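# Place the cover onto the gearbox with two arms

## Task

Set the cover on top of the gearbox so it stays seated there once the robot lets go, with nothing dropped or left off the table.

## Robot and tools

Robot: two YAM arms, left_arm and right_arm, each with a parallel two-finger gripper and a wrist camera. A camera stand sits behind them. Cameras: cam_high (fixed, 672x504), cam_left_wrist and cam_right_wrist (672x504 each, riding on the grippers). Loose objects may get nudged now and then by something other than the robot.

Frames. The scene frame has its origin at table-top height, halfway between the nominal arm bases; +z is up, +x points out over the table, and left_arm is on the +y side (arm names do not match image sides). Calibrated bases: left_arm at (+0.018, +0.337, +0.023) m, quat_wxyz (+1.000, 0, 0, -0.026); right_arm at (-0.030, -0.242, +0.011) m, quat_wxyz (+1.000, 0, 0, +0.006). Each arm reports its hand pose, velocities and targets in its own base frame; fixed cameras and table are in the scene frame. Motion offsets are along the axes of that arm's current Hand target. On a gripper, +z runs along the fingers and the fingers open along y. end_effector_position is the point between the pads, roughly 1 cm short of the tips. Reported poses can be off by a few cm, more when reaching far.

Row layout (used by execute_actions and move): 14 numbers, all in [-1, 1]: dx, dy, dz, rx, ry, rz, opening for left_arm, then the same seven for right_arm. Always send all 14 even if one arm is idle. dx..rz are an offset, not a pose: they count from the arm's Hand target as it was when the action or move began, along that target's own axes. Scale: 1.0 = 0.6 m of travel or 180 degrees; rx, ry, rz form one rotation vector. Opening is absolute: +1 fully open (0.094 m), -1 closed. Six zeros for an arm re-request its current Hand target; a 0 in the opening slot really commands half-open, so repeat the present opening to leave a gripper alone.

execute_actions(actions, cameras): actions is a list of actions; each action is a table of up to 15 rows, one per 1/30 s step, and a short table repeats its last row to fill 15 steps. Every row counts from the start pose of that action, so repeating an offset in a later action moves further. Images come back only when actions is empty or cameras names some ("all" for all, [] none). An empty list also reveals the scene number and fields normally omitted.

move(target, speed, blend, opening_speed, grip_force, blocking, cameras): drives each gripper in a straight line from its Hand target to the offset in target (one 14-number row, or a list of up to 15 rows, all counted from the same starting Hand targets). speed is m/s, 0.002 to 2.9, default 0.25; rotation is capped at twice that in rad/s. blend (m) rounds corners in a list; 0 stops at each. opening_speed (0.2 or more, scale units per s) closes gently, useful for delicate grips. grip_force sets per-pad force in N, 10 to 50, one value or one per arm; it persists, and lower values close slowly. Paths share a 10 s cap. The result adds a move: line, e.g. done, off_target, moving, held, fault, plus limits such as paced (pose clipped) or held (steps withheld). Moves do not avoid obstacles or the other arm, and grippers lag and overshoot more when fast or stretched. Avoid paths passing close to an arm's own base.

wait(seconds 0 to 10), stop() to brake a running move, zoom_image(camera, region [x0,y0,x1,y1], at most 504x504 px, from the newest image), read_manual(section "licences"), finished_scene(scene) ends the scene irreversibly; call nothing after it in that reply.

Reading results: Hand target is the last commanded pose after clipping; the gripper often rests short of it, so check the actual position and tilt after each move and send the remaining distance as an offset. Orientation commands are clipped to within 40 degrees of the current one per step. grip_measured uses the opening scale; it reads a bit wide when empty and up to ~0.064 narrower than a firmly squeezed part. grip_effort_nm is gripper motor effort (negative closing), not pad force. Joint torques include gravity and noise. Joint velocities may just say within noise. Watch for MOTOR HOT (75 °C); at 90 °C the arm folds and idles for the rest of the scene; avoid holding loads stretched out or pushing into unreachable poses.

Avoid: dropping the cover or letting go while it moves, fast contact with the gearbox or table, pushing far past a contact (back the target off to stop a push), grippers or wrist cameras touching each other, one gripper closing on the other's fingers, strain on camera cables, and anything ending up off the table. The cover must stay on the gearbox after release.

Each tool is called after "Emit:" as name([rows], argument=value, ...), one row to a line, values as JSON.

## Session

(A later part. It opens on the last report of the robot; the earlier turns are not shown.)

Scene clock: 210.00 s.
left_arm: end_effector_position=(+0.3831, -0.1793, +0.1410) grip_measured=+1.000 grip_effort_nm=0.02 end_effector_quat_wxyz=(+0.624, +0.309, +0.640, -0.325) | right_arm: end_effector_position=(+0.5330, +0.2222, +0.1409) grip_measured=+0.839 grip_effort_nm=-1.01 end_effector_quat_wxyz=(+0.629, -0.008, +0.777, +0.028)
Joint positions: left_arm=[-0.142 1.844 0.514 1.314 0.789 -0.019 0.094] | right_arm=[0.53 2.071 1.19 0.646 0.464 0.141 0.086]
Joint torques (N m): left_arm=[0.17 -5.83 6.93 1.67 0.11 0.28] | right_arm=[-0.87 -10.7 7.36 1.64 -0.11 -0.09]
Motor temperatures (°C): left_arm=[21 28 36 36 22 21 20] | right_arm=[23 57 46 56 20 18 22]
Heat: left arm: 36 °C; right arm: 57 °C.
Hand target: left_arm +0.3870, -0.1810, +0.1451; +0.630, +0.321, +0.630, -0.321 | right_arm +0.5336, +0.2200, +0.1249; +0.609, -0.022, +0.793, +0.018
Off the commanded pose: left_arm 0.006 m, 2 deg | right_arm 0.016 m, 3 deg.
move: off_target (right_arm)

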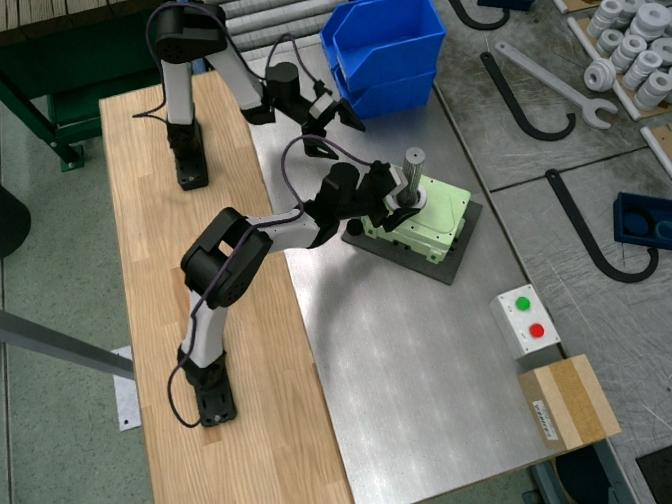

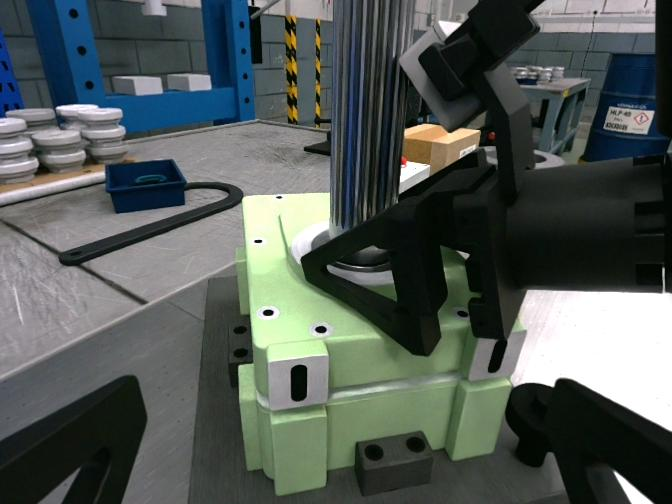

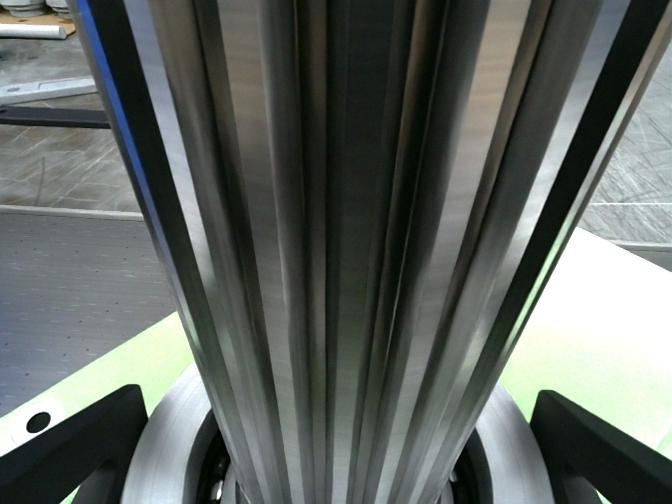

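Emit:
move(target=[0,0,0,0,0,0,1,0.0967,0,0.0259,0,0,0,0.6], speed=0.06, cameras=["cam_high", "cam_right_wrist", "cam_left_wrist"])

Emit:
zoom_image(camera="cam_high", region=[350, 140, 490, 280])

Emit:
zoom_image(camera="cam_left_wrist", region=[220, 300, 556, 496])

Scene clock: 212.17 s.
left_arm: end_effector_position=(+0.3831, -0.1793, +0.1410) grip_measured=+1.000 grip_effort_nm=0.02 end_effector_quat_wxyz=(+0.624, +0.309, +0.640, -0.325) | right_arm: end_effector_position=(+0.5296, +0.2203, +0.1403) grip_measured=+0.839 grip_effort_nm=-1.02 end_effector_quat_wxyz=(+0.664, +0.004, +0.747, +0.037)
Joint positions: left_arm=[-0.142 1.844 0.514 1.314 0.789 -0.019 0.094] | right_arm=[0.535 2.109 1.129 0.848 0.482 0.122 0.086]
Joint torques (N m): left_arm=[0.14 -5.76 6.97 1.68 0.11 0.28] | right_arm=[-1.09 -1.92 4.74 1.71 -0.3 0.13]
Motor temperatures (°C): left_arm=[21 28 36 36 22 21 20] | right_arm=[23 56 45 55 20 18 22]
Heat: left arm: 36 °C; right arm: 56 °C.
Hand target: left_arm +0.3870, -0.1810, +0.1451; +0.630, +0.321, +0.630, -0.321 | right_arm +0.5336, +0.2201, +0.0649; +0.609, -0.022, +0.793, +0.018
Off the commanded pose: left_arm 0.006 m, 2 deg | right_arm 0.076 m, 9 deg.
move: off_target (right_arm)

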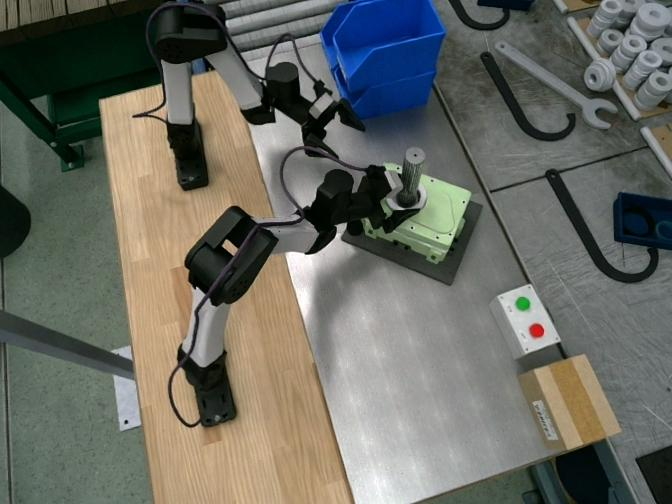

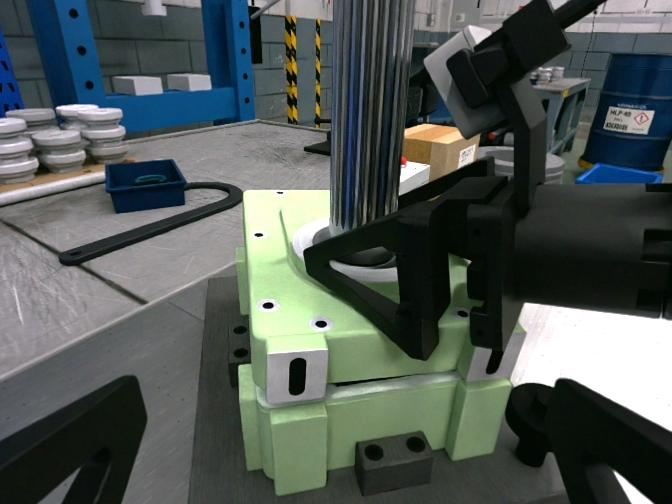

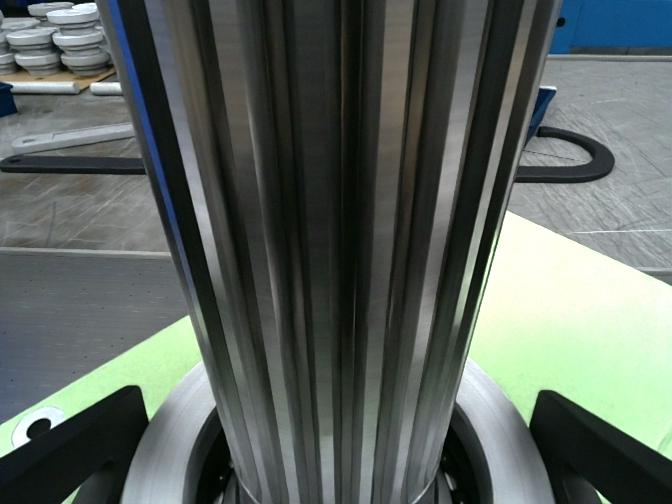

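Scaled by 3.600 from the camera's 672x504 image, which has a finer 960x720 frame.

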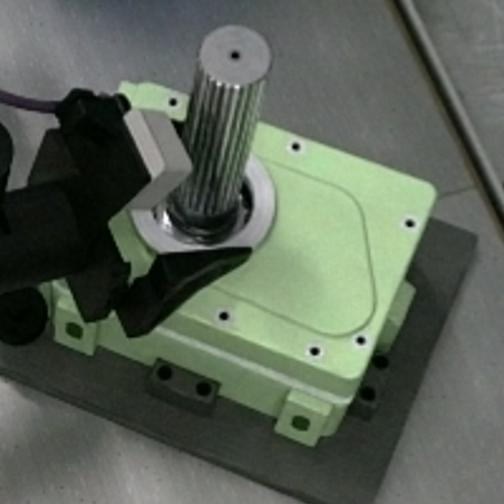

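Scaled by 1.500 from the camera's 672x504 image, which has a finer 960x720 frame.

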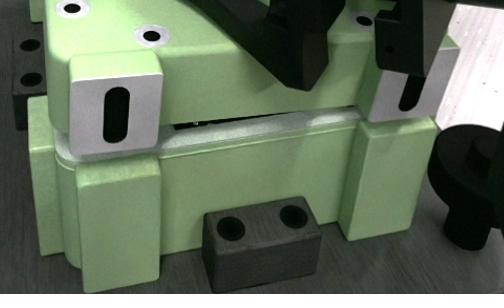

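Emit:
zoom_image(camera="cam_right_wrist", region=[120, 384, 560, 504])

Emit:
zoom_image(camera="cam_high", region=[380, 170, 440, 220])

Scaled by 1.145 from the camera's 672x504 image, which has a finer 960x720 frame.

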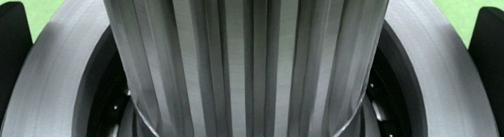

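Scaled by 8.400 from the camera's 672x504 image, which has a finer 960x720 frame.

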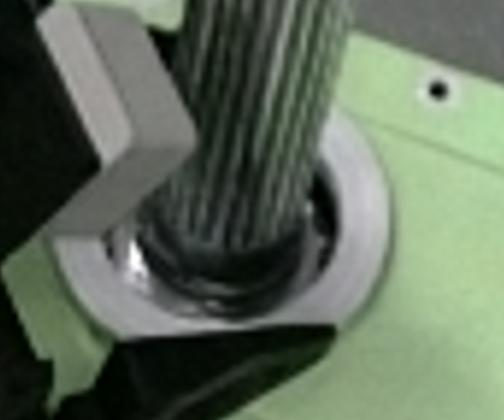

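Emit:
zoom_image(camera="cam_right_wrist", region=[190, 424, 290, 504])

Emit:
zoom_image(camera="cam_right_wrist", region=[390, 424, 490, 504])

Scaled by 5.040 from the camera's 672x504 image, which has a finer 960x720 frame.

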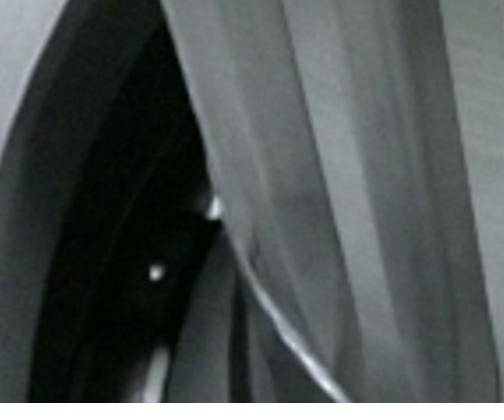

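Scaled by 5.040 from the camera's 672x504 image, which has a finer 960x720 frame.

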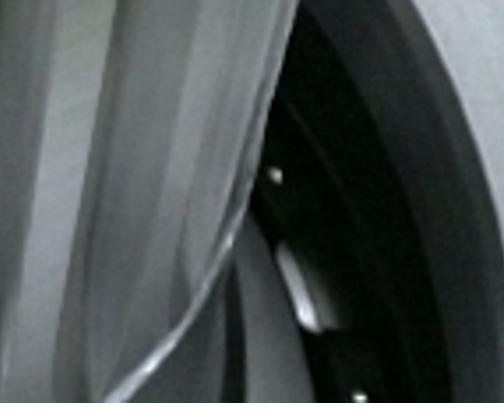

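Emit:
move([
  [0,0,0,0,0,0,1,-0.0886,0,-0.0237,0,0,0,0.6],
  [0,0,0,0,0,0,1,-0.0886,0,-0.0237,-0.0322,0,-0.0086,0.6],
], speed=[0.06,0.03], cameras=["cam_high", "cam_right_wrist", "cam_left_wrist"])

Emit:
zoom_image(camera="cam_high", region=[350, 140, 490, 280])

Emit:
zoom_image(camera="cam_left_wrist", region=[220, 300, 556, 496])

Scene clock: 220.10 s.
left_arm: end_effector_position=(+0.3831, -0.1793, +0.1410) grip_measured=+1.000 grip_effort_nm=0.02 end_effector_quat_wxyz=(+0.624, +0.309, +0.640, -0.325) | right_arm: end_effector_position=(+0.5319, +0.2214, +0.1397) grip_measured=+0.839 grip_effort_nm=-1.01 end_effector_quat_wxyz=(+0.638, -0.008, +0.769, +0.040)
Joint positions: left_arm=[-0.142 1.844 0.514 1.314 0.789 -0.019 0.094] | right_arm=[0.525 2.078 1.161 0.714 0.444 0.141 0.086]
Joint torques (N m): left_arm=[0.2 -5.82 6.94 1.69 0.1 0.29] | right_arm=[-3.15 -12.08 5.29 1.58 -1.35 -0.47]
Heat: left arm: 37 °C; right arm: 52 °C.
Hand target: left_arm +0.3870, -0.1810, +0.1451; +0.630, +0.321, +0.630, -0.321 | right_arm +0.5337, +0.2200, +0.1199; +0.607, -0.064, +0.790, +0.050
Off the commanded pose: left_arm 0.006 m, 2 deg | right_arm 0.020 m, 8 deg.
move: off_target (right_arm)

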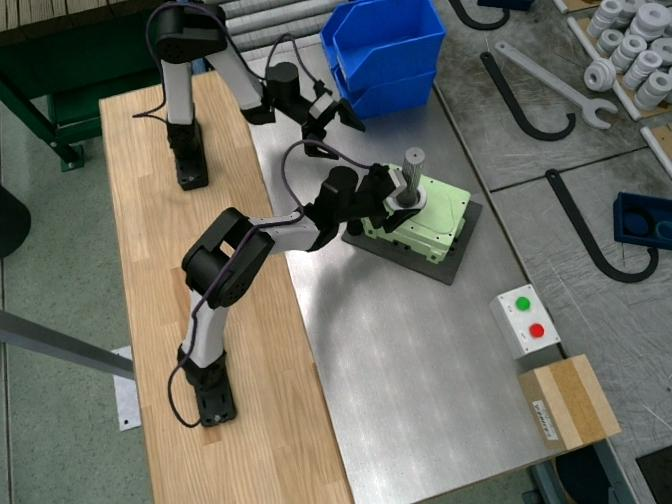

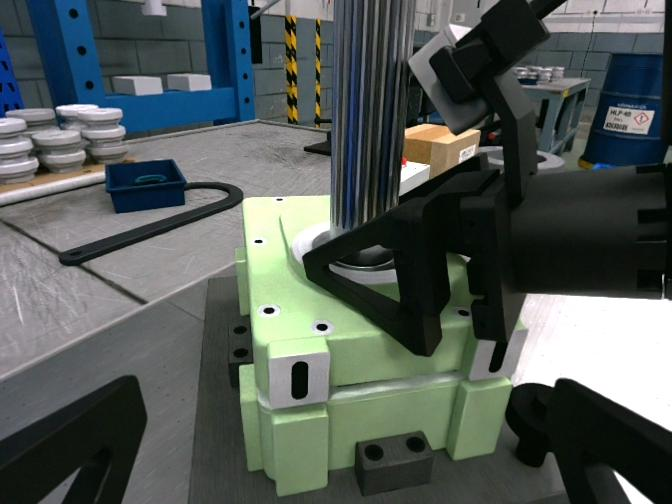

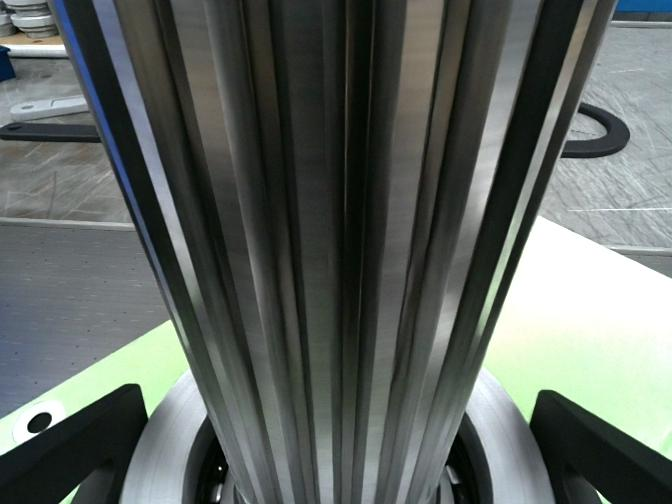

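Scaled by 3.600 from the camera's 672x504 image, which has a finer 960x720 frame.

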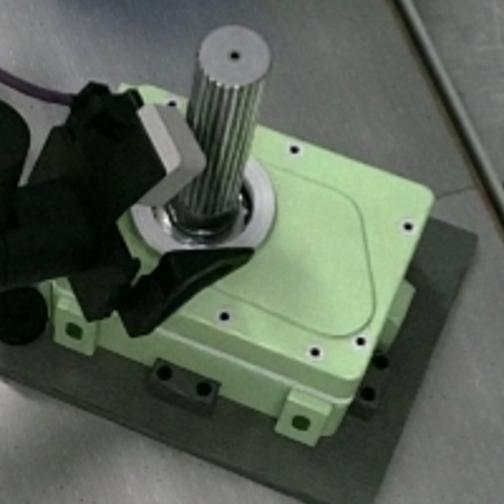

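Scaled by 1.500 from the camera's 672x504 image, which has a finer 960x720 frame.

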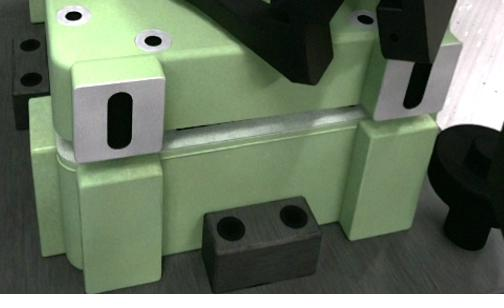

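Emit:
move(target=[0,0,0,0,0,0,1,0,0,0,0.0698,0,0.0187,0.6], speed=0.03, cameras=["cam_high", "cam_right_wrist", "cam_left_wrist"])

Emit:
zoom_image(camera="cam_high", region=[350, 140, 490, 280])

Emit:
zoom_image(camera="cam_left_wrist", region=[220, 300, 556, 496])

Scene clock: 228.13 s.
left_arm: end_effector_position=(+0.3831, -0.1793, +0.1410) grip_measured=+1.000 grip_effort_nm=0.02 end_effector_quat_wxyz=(+0.624, +0.309, +0.640, -0.325) | right_arm: end_effector_position=(+0.5310, +0.2260, +0.1392) grip_measured=+0.839 grip_effort_nm=-1.01 end_effector_quat_wxyz=(+0.629, +0.007, +0.777, +0.027)
Joint positions: left_arm=[-0.142 1.844 0.514 1.314 0.789 -0.019 0.094] | right_arm=[0.548 2.081 1.199 0.642 0.502 0.168 0.086]
Joint torques (N m): left_arm=[0.21 -5.78 6.95 1.67 0.11 0.28] | right_arm=[0.91 -7.94 10.76 1.38 1.18 0.12]
Motor temperatures (°C): left_arm=[21 28 37 36 22 21 20] | right_arm=[23 50 42 50 21 18 22]
Heat: left arm: 37 °C; right arm: 50 °C.
Hand target: left_arm +0.3870, -0.1810, +0.1451; +0.630, +0.321, +0.630, -0.321 | right_arm +0.5336, +0.2200, +0.1199; +0.609, +0.026, +0.793, -0.019
Off the commanded pose: left_arm 0.006 m, 2 deg | right_arm 0.020 m, 6 deg.
move: off_target (right_arm)

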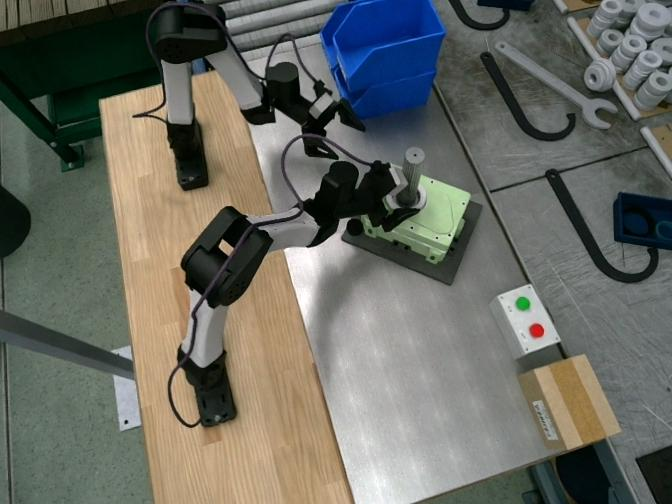

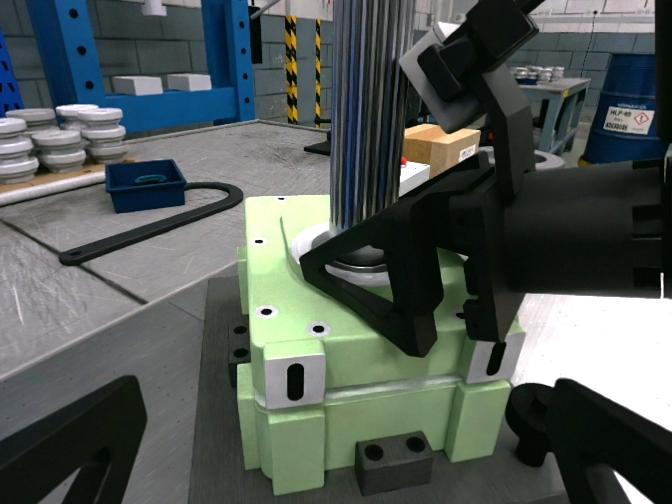

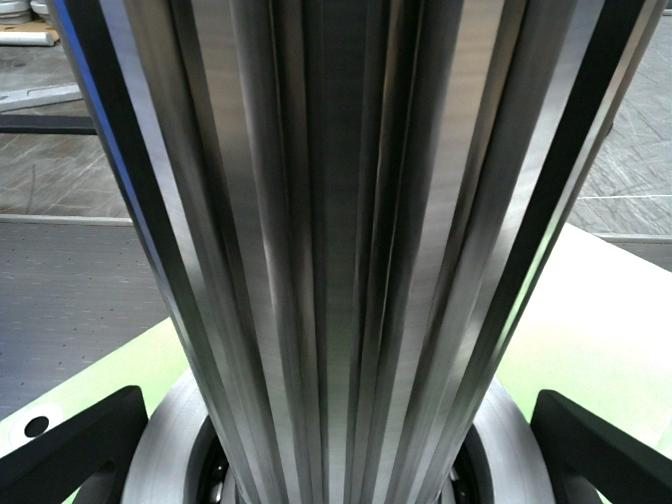

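Scaled by 3.600 from the camera's 672x504 image, which has a finer 960x720 frame.

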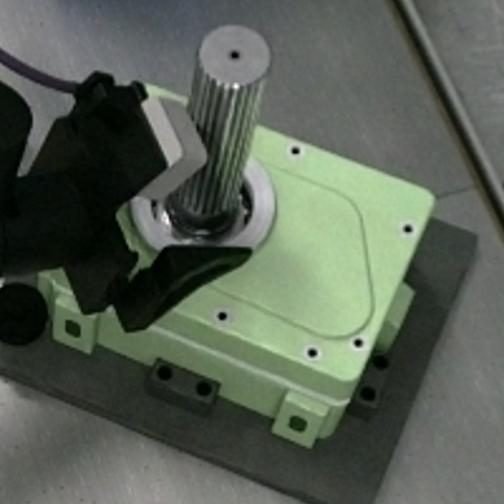

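Scaled by 1.500 from the camera's 672x504 image, which has a finer 960x720 frame.

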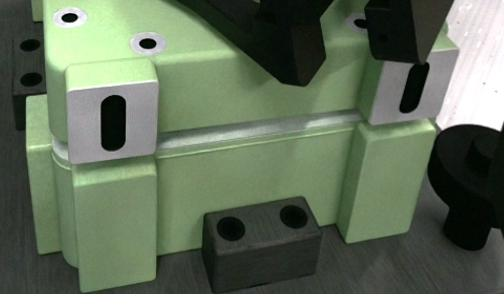

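Emit:
move([
  [0,0,0,0,0,0,1,-0.0238,0.0033,-0.0076,-0.0285,0,-0.0076,0.6],
  [0,0,0,0,0,0,1,-0.0238,0.0033,-0.0076,-0.0285,0,-0.0076,1.0],
], speed=0.04, opening_speed=0.5, cameras=["cam_high", "cam_right_wrist", "cam_left_wrist"])

Emit:
zoom_image(camera="cam_high", region=[350, 140, 490, 280])

Emit:
zoom_image(camera="cam_left_wrist", region=[220, 300, 556, 496])

Scene clock: 232.43 s.
left_arm: end_effector_position=(+0.3831, -0.1793, +0.1410) grip_measured=+1.000 grip_effort_nm=0.02 end_effector_quat_wxyz=(+0.624, +0.309, +0.640, -0.325) | right_arm: end_effector_position=(+0.5316, +0.2227, +0.1368) grip_measured=+0.998 grip_effort_nm=0.12 end_effector_quat_wxyz=(+0.623, +0.004, +0.782, +0.018)
Joint positions: left_arm=[-0.142 1.844 0.514 1.314 0.789 -0.019 0.094] | right_arm=[0.543 2.079 1.202 0.62 0.504 0.16 0.094]
Joint torques (N m): left_arm=[0.2 -5.83 6.94 1.68 0.11 0.3] | right_arm=[-0.69 -12.75 8.9 1.4 -0.07 -0.15]
Heat: left arm: 37 °C; right arm: 49 °C.
Hand target: left_arm +0.3870, -0.1810, +0.1451; +0.630, +0.321, +0.630, -0.321 | right_arm +0.5330, +0.2219, +0.1347; +0.609, -0.011, +0.793, +0.009
Off the commanded pose: left_arm 0.006 m, 2 deg | right_arm 0.002 m, 3 deg.
move: off_target (right_arm); target 2's new opening was sent with right_arm's hand 0.006 m and 4 deg from that target

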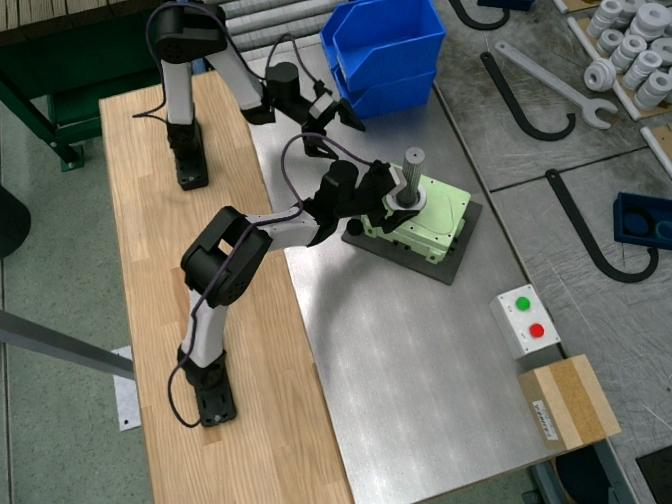

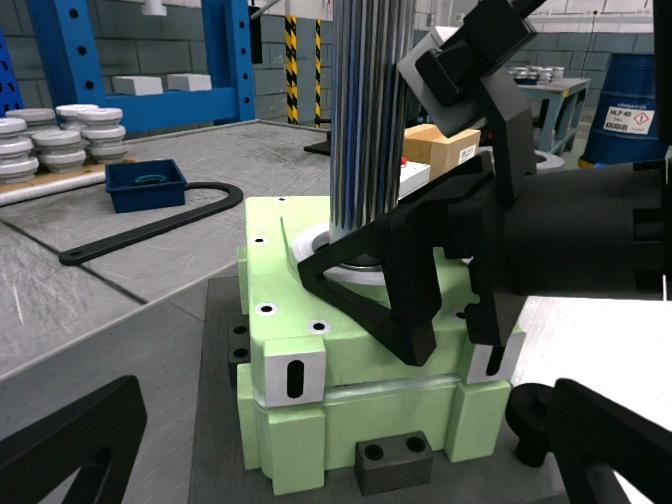

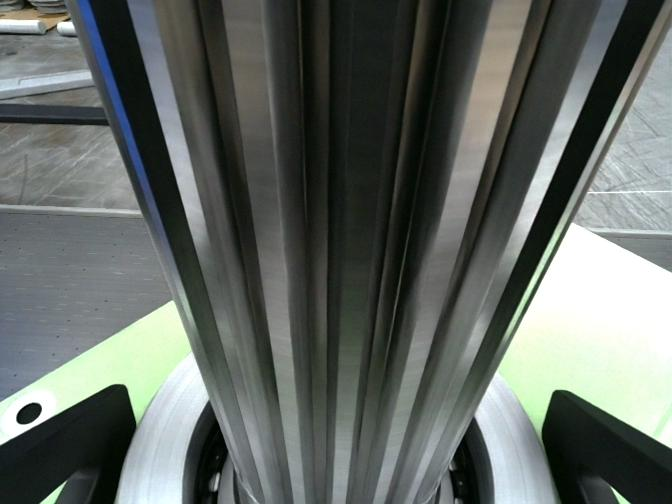

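Scaled by 3.600 from the camera's 672x504 image, which has a finer 960x720 frame.

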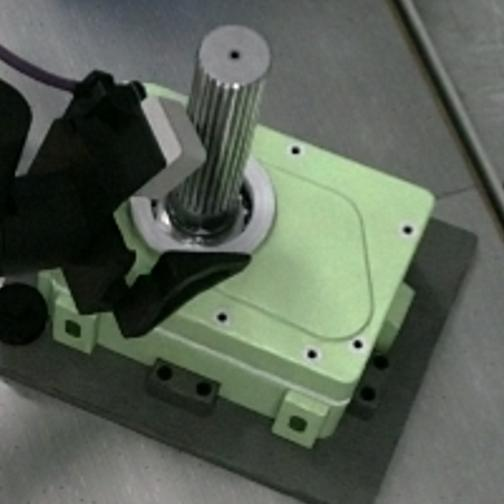

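Scaled by 1.500 from the camera's 672x504 image, which has a finer 960x720 frame.

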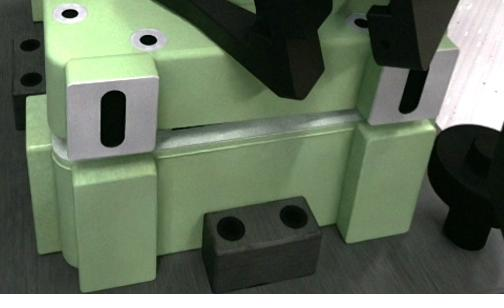

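Emit:
move([
  [0,0,0,0,0,0,1,-0.02,0,0,0,0,0,1],
  [0,0,0,0,0,0,1,-0.04,0,-0.22,0,0,0,1],
  [0,0,0,0,0,0,1,0.1804,-0.0189,-0.3545,0,-0.0611,0,1],
], speed=[0.05,0.12,0.15], blend=[0.008,0.03,0], cameras=["cam_high", "cam_right_wrist", "cam_left_wrist"])

Emit:
zoom_image(camera="cam_high", region=[350, 140, 490, 280])

Emit:
zoom_image(camera="cam_left_wrist", region=[220, 300, 556, 496])

Scene clock: 237.77 s.
left_arm: end_effector_position=(+0.3831, -0.1793, +0.1410) grip_measured=+1.000 grip_effort_nm=0.02 end_effector_quat_wxyz=(+0.624, +0.309, +0.640, -0.325) | right_arm: end_effector_position=(+0.3008, +0.2057, +0.0835) grip_measured=+0.999 grip_effort_nm=0.09 end_effector_quat_wxyz=(+0.679, -0.016, +0.734, +0.010)
Joint positions: left_arm=[-0.142 1.844 0.514 1.314 0.789 -0.019 0.094] | right_arm=[1.002 1.974 0.321 1.515 0.962 0.106 0.094]
Joint torques (N m): left_arm=[0.21 -5.79 6.95 1.68 0.11 0.28] | right_arm=[0.05 -6.2 2.85 2.14 0.23 -0.02]
Heat: left arm: 37 °C; right arm: 49 °C.
Hand target: left_arm +0.3870, -0.1810, +0.1451; +0.630, +0.321, +0.630, -0.321 | right_arm +0.3000, +0.2043, +0.0850; +0.682, -0.010, +0.731, +0.010
Off the commanded pose: left_arm 0.006 m, 2 deg | right_arm 0.002 m, 1 deg.
move: done; blend cut to 0.006 m at target 1

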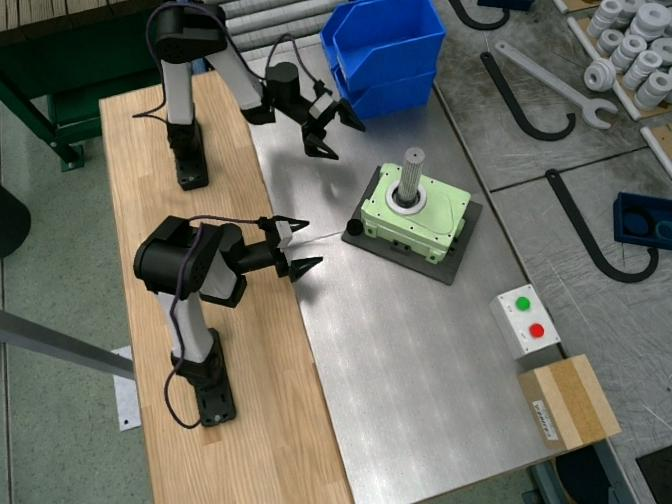

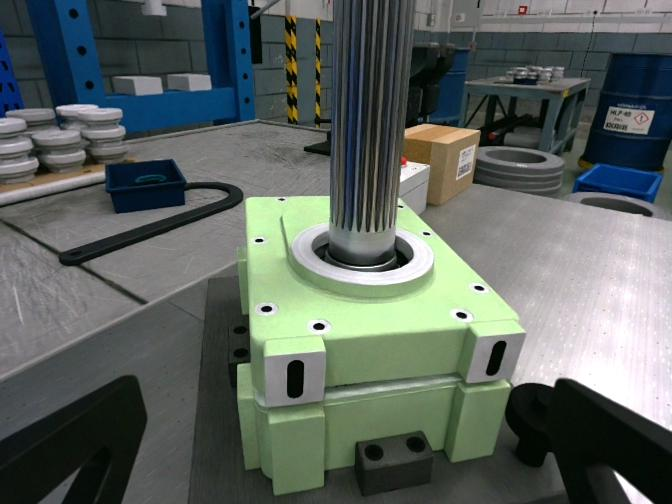

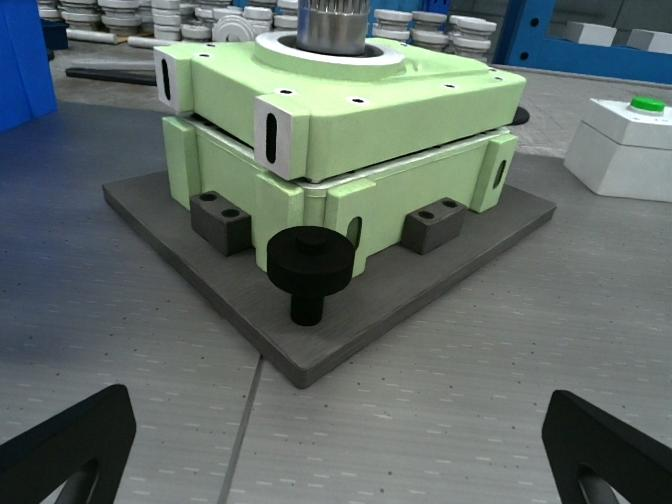

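Scaled by 3.600 from the camera's 672x504 image, which has a finer 960x720 frame.

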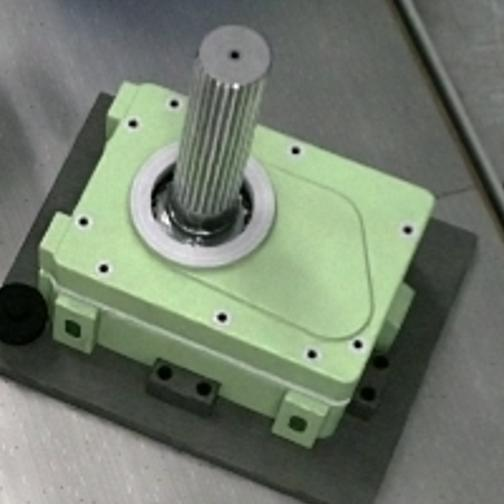

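Scaled by 1.500 from the camera's 672x504 image, which has a finer 960x720 frame.

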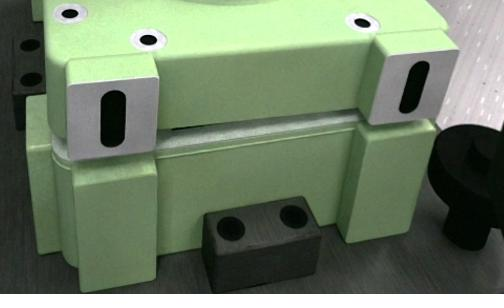

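Let me look closely at the gaps from all views.

Emit:
zoom_image(camera="cam_right_wrist", region=[150, 40, 390, 220])

Emit:
zoom_image(camera="cam_right_wrist", region=[300, 60, 540, 240])

Emit:
zoom_image(camera="cam_left_wrist", region=[270, 200, 450, 300])

Scaled by 2.100 from the camera's 672x504 image, which has a finer 960x720 frame.

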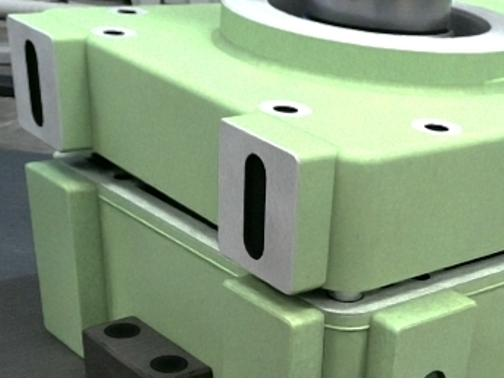

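Scaled by 2.100 from the camera's 672x504 image, which has a finer 960x720 frame.

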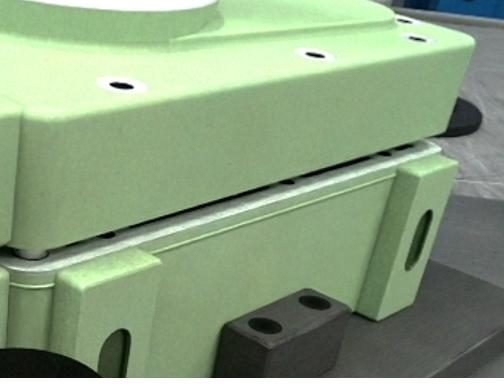

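Scaled by 2.800 from the camera's 672x504 image, which has a finer 960x720 frame.

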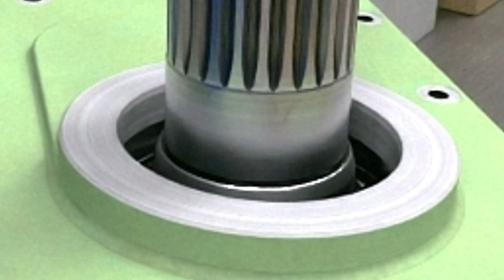

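Emit:
zoom_image(camera="cam_right_wrist", region=[280, 150, 360, 210])

Emit:
zoom_image(camera="cam_right_wrist", region=[440, 90, 540, 165])

Emit:
zoom_image(camera="cam_right_wrist", region=[155, 90, 255, 165])

Scaled by 6.300 from the camera's 672x504 image, which has a finer 960x720 frame.

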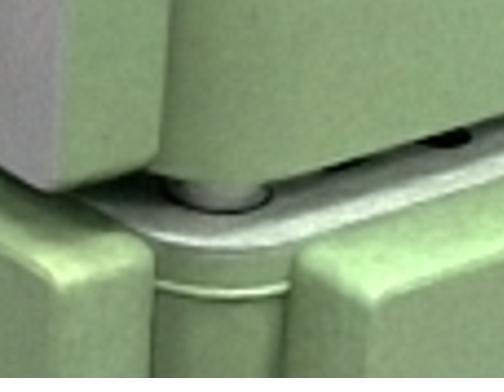

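Scaled by 5.040 from the camera's 672x504 image, which has a finer 960x720 frame.

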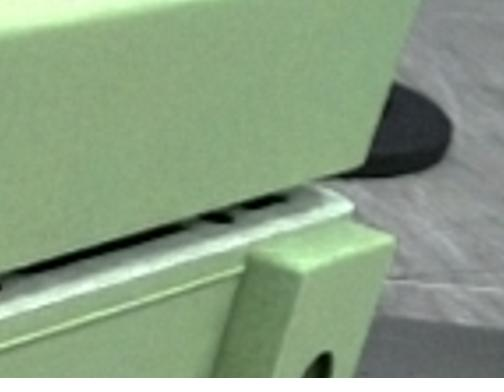

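Scaled by 5.040 from the camera's 672x504 image, which has a finer 960x720 frame.

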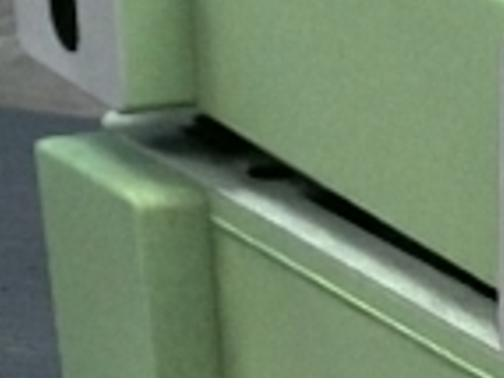

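Emit:
move([
  [0,0,0,0,0,0,1,-0.1927,0.0184,0.1738,0,0.0611,0,1],
  [0,0,0,0,0,0,1,-0.1315,0.0185,0.3807,0,0.0611,0,1],
  [0,0,0,0,0,0,1,-0.1116,0.0184,0.3821,0,0.0611,0,1],
  [0,0,0,0,0,0,1,-0.1116,0.0184,0.3821,0,0.0611,0,0.6],
], speed=[0.15,0.12,0.05,0.05], blend=[0.03,0.005,0,0], opening_speed=0.5, cameras=["cam_high", "cam_right_wrist", "cam_left_wrist"])

Emit:
zoom_image(camera="cam_left_wrist", region=[220, 300, 556, 496])

Scene clock: 254.17 s.
left_arm: end_effector_position=(+0.3831, -0.1793, +0.1410) grip_measured=+1.000 grip_effort_nm=0.02 end_effector_quat_wxyz=(+0.624, +0.309, +0.640, -0.325) | right_arm: end_effector_position=(+0.5284, +0.2226, +0.1377) grip_measured=+0.843 grip_effort_nm=-1.01 end_effector_quat_wxyz=(+0.609, -0.009, +0.793, +0.011)
Joint positions: left_arm=[-0.142 1.844 0.514 1.314 0.789 -0.019 0.094] | right_arm=[0.543 2.054 1.209 0.548 0.495 0.151 0.087]
Joint torques (N m): left_arm=[0.18 -5.78 6.98 1.68 0.11 0.29] | right_arm=[-0.75 -10.54 8.62 2.1 0.05 -0.04]
Motor temperatures (°C): left_arm=[21 28 37 36 22 21 20] | right_arm=[23 44 39 49 20 18 21]
Heat: left arm: 37 °C; right arm: 49 °C.
Hand target: left_arm +0.3870, -0.1810, +0.1451; +0.630, +0.321, +0.630, -0.321 | right_arm +0.5329, +0.2217, +0.1361; +0.609, -0.011, +0.793, +0.009
Off the commanded pose: left_arm 0.006 m, 2 deg | right_arm 0.005 m, 0 deg.
move: done

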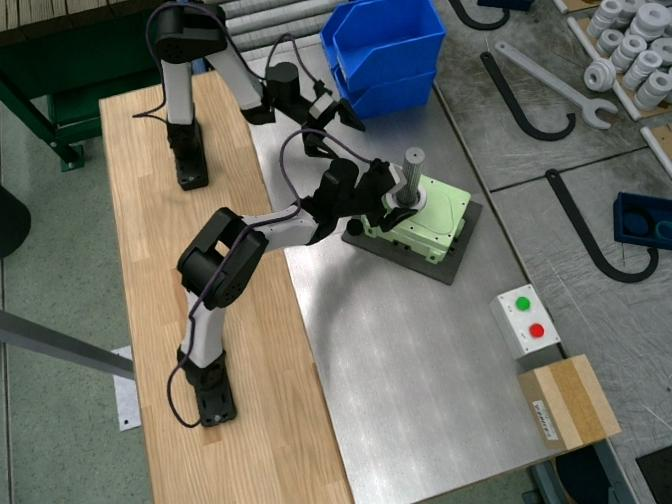

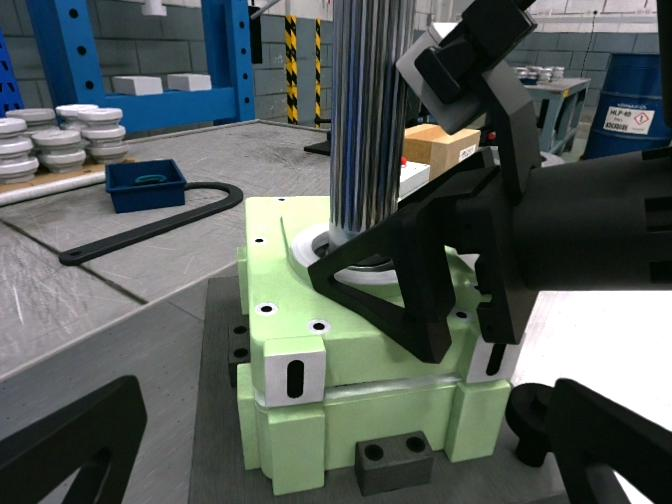

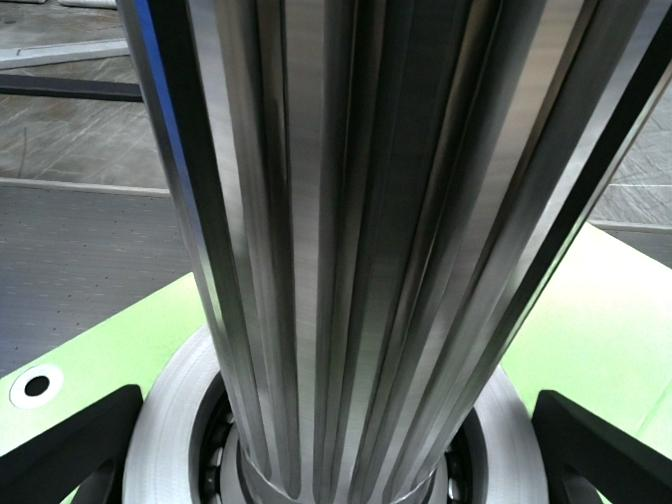

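Scaled by 1.500 from the camera's 672x504 image, which has a finer 960x720 frame.

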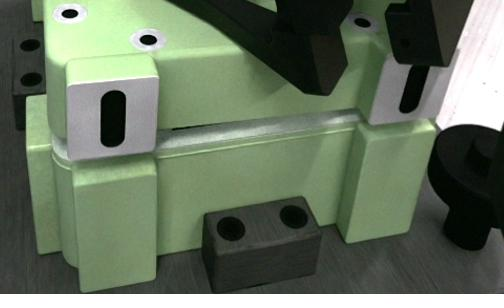

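Emit:
move(target=[0,0,0,0,0,0,1,0.0322,0,0.0086,0,0,-0.0333,0.6], speed=0.05, cameras=["cam_high", "cam_right_wrist", "cam_left_wrist"])

Emit:
zoom_image(camera="cam_left_wrist", region=[220, 300, 556, 496])

Emit:
zoom_image(camera="cam_high", region=[350, 140, 490, 280])

Scene clock: 256.10 s.
left_arm: end_effector_position=(+0.3831, -0.1793, +0.1410) grip_measured=+1.000 grip_effort_nm=0.02 end_effector_quat_wxyz=(+0.624, +0.309, +0.640, -0.325) | right_arm: end_effector_position=(+0.5284, +0.2231, +0.1368) grip_measured=+0.841 grip_effort_nm=-1.01 end_effector_quat_wxyz=(+0.615, -0.015, +0.788, +0.006)
Joint positions: left_arm=[-0.142 1.844 0.514 1.314 0.789 -0.019 0.094] | right_arm=[0.546 2.062 1.2 0.581 0.5 0.128 0.086]
Joint torques (N m): left_arm=[0.14 -5.82 6.97 1.67 0.11 0.28] | right_arm=[-0.87 -7.36 6.87 2.43 -0.01 -0.84]
Heat: left arm: 37 °C; right arm: 49 °C.
Hand target: left_arm +0.3870, -0.1810, +0.1451; +0.630, +0.321, +0.630, -0.321 | right_arm +0.5329, +0.2217, +0.1160; +0.609, -0.052, +0.791, -0.023
Off the commanded pose: left_arm 0.006 m, 2 deg | right_arm 0.021 m, 5 deg.
move: off_target (right_arm)

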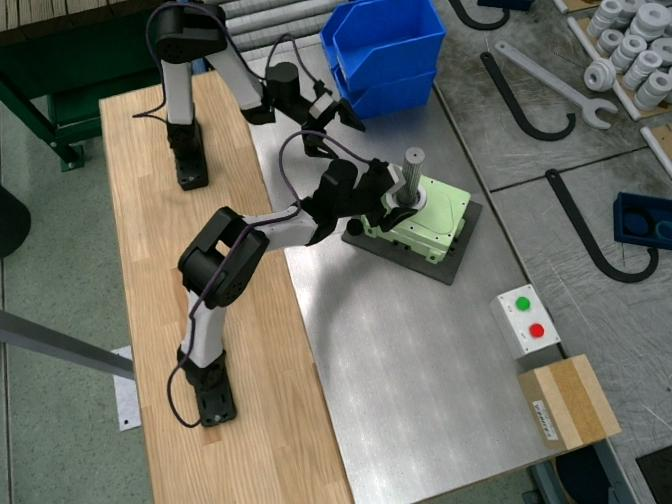

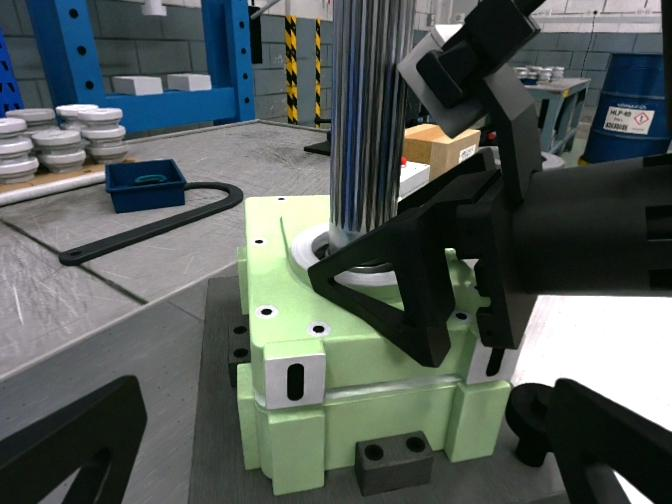

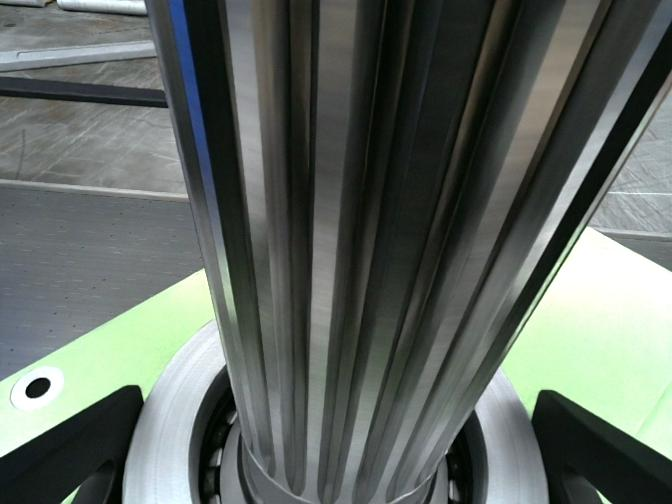

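Scaled by 1.500 from the camera's 672x504 image, which has a finer 960x720 frame.

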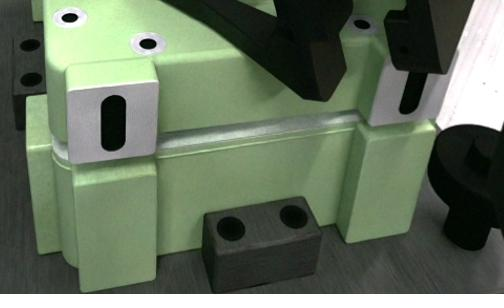

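Scaled by 3.600 from the camera's 672x504 image, which has a finer 960x720 frame.

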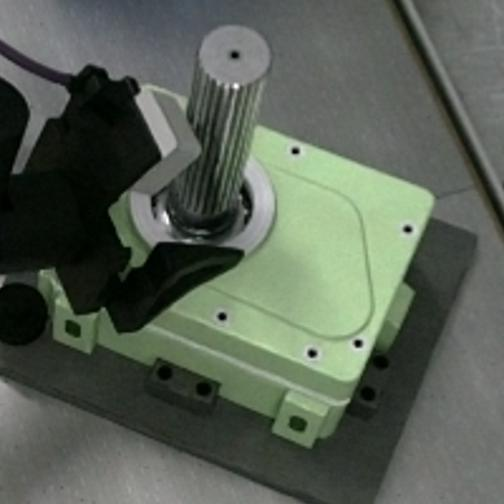

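Emit:
move(target=[0,0,0,0,0,0,1,0.0320,0.0033,0.0086,0,0,-0.0333,0.6], speed=0.05, cameras=["cam_high", "cam_right_wrist", "cam_left_wrist"])

Emit:
zoom_image(camera="cam_left_wrist", region=[220, 300, 556, 496])

Emit:
zoom_image(camera="cam_high", region=[350, 140, 490, 280])

Scene clock: 258.07 s.
left_arm: end_effector_position=(+0.3831, -0.1793, +0.1410) grip_measured=+1.000 grip_effort_nm=0.02 end_effector_quat_wxyz=(+0.624, +0.309, +0.640, -0.325) | right_arm: end_effector_position=(+0.5273, +0.2227, +0.1366) grip_measured=+0.839 grip_effort_nm=-1.01 end_effector_quat_wxyz=(+0.630, -0.015, +0.777, +0.008)
Joint positions: left_arm=[-0.142 1.844 0.514 1.314 0.789 -0.019 0.094] | right_arm=[0.547 2.073 1.171 0.664 0.503 0.109 0.086]
Joint torques (N m): left_arm=[0.17 -5.82 6.94 1.67 0.11 0.28] | right_arm=[-1.02 -4.63 6.83 2.2 -0.1 -1.63]
Heat: left arm: 37 °C; right arm: 49 °C.
Hand target: left_arm +0.3870, -0.1810, +0.1451; +0.630, +0.321, +0.630, -0.321 | right_arm +0.5329, +0.2217, +0.0961; +0.607, -0.093, +0.787, -0.055
Off the commanded pose: left_arm 0.006 m, 2 deg | right_arm 0.041 m, 12 deg.
move: off_target (right_arm)

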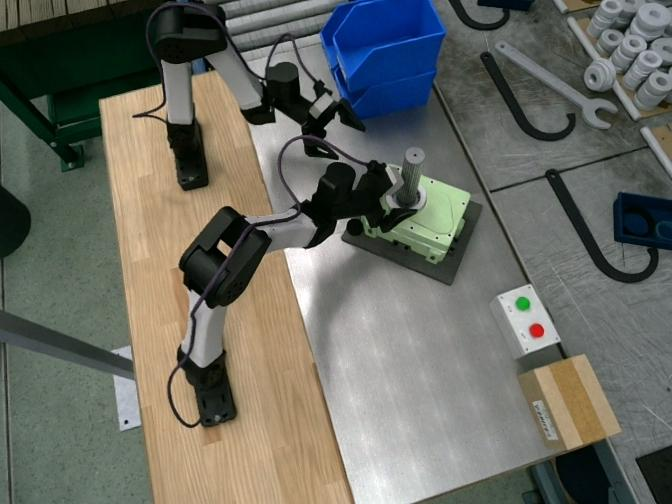

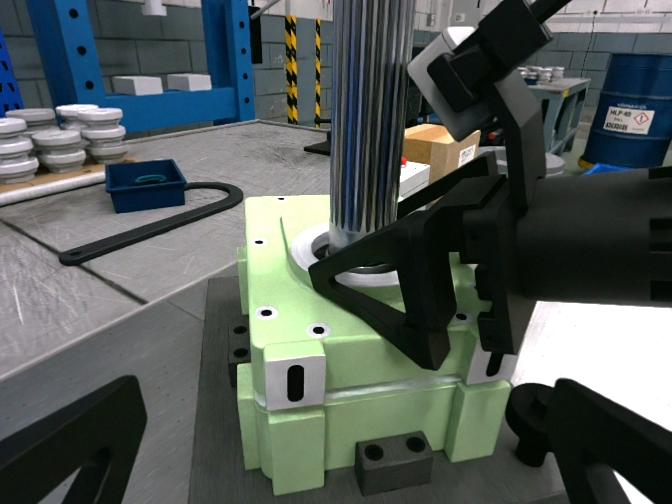

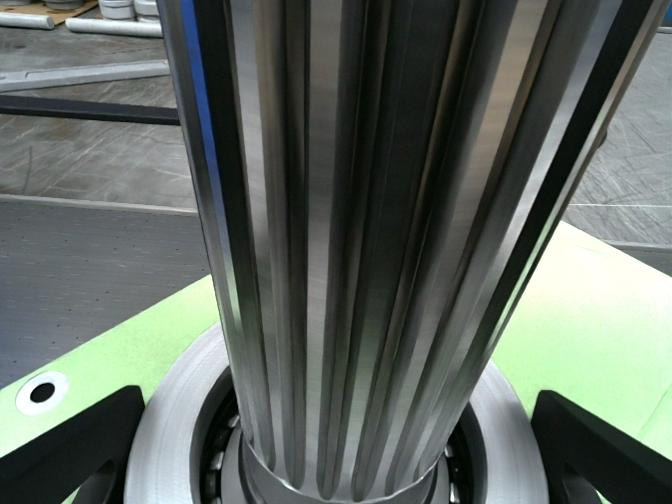

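Scaled by 1.500 from the camera's 672x504 image, which has a finer 960x720 frame.

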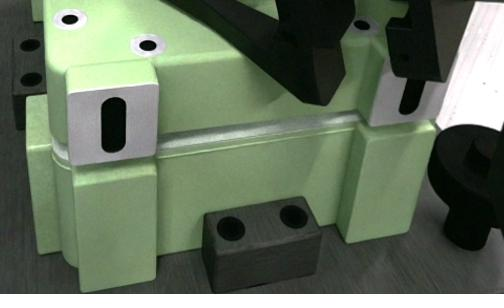

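Scaled by 3.600 from the camera's 672x504 image, which has a finer 960x720 frame.

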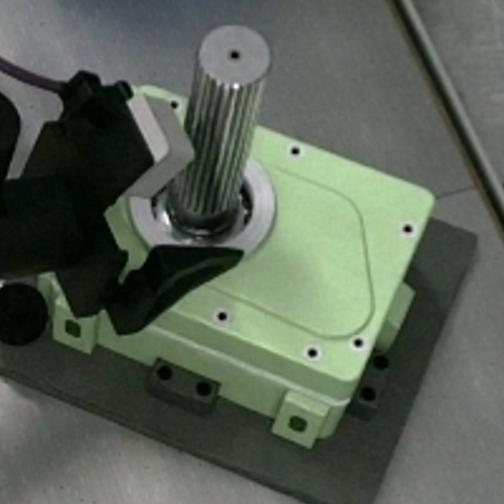

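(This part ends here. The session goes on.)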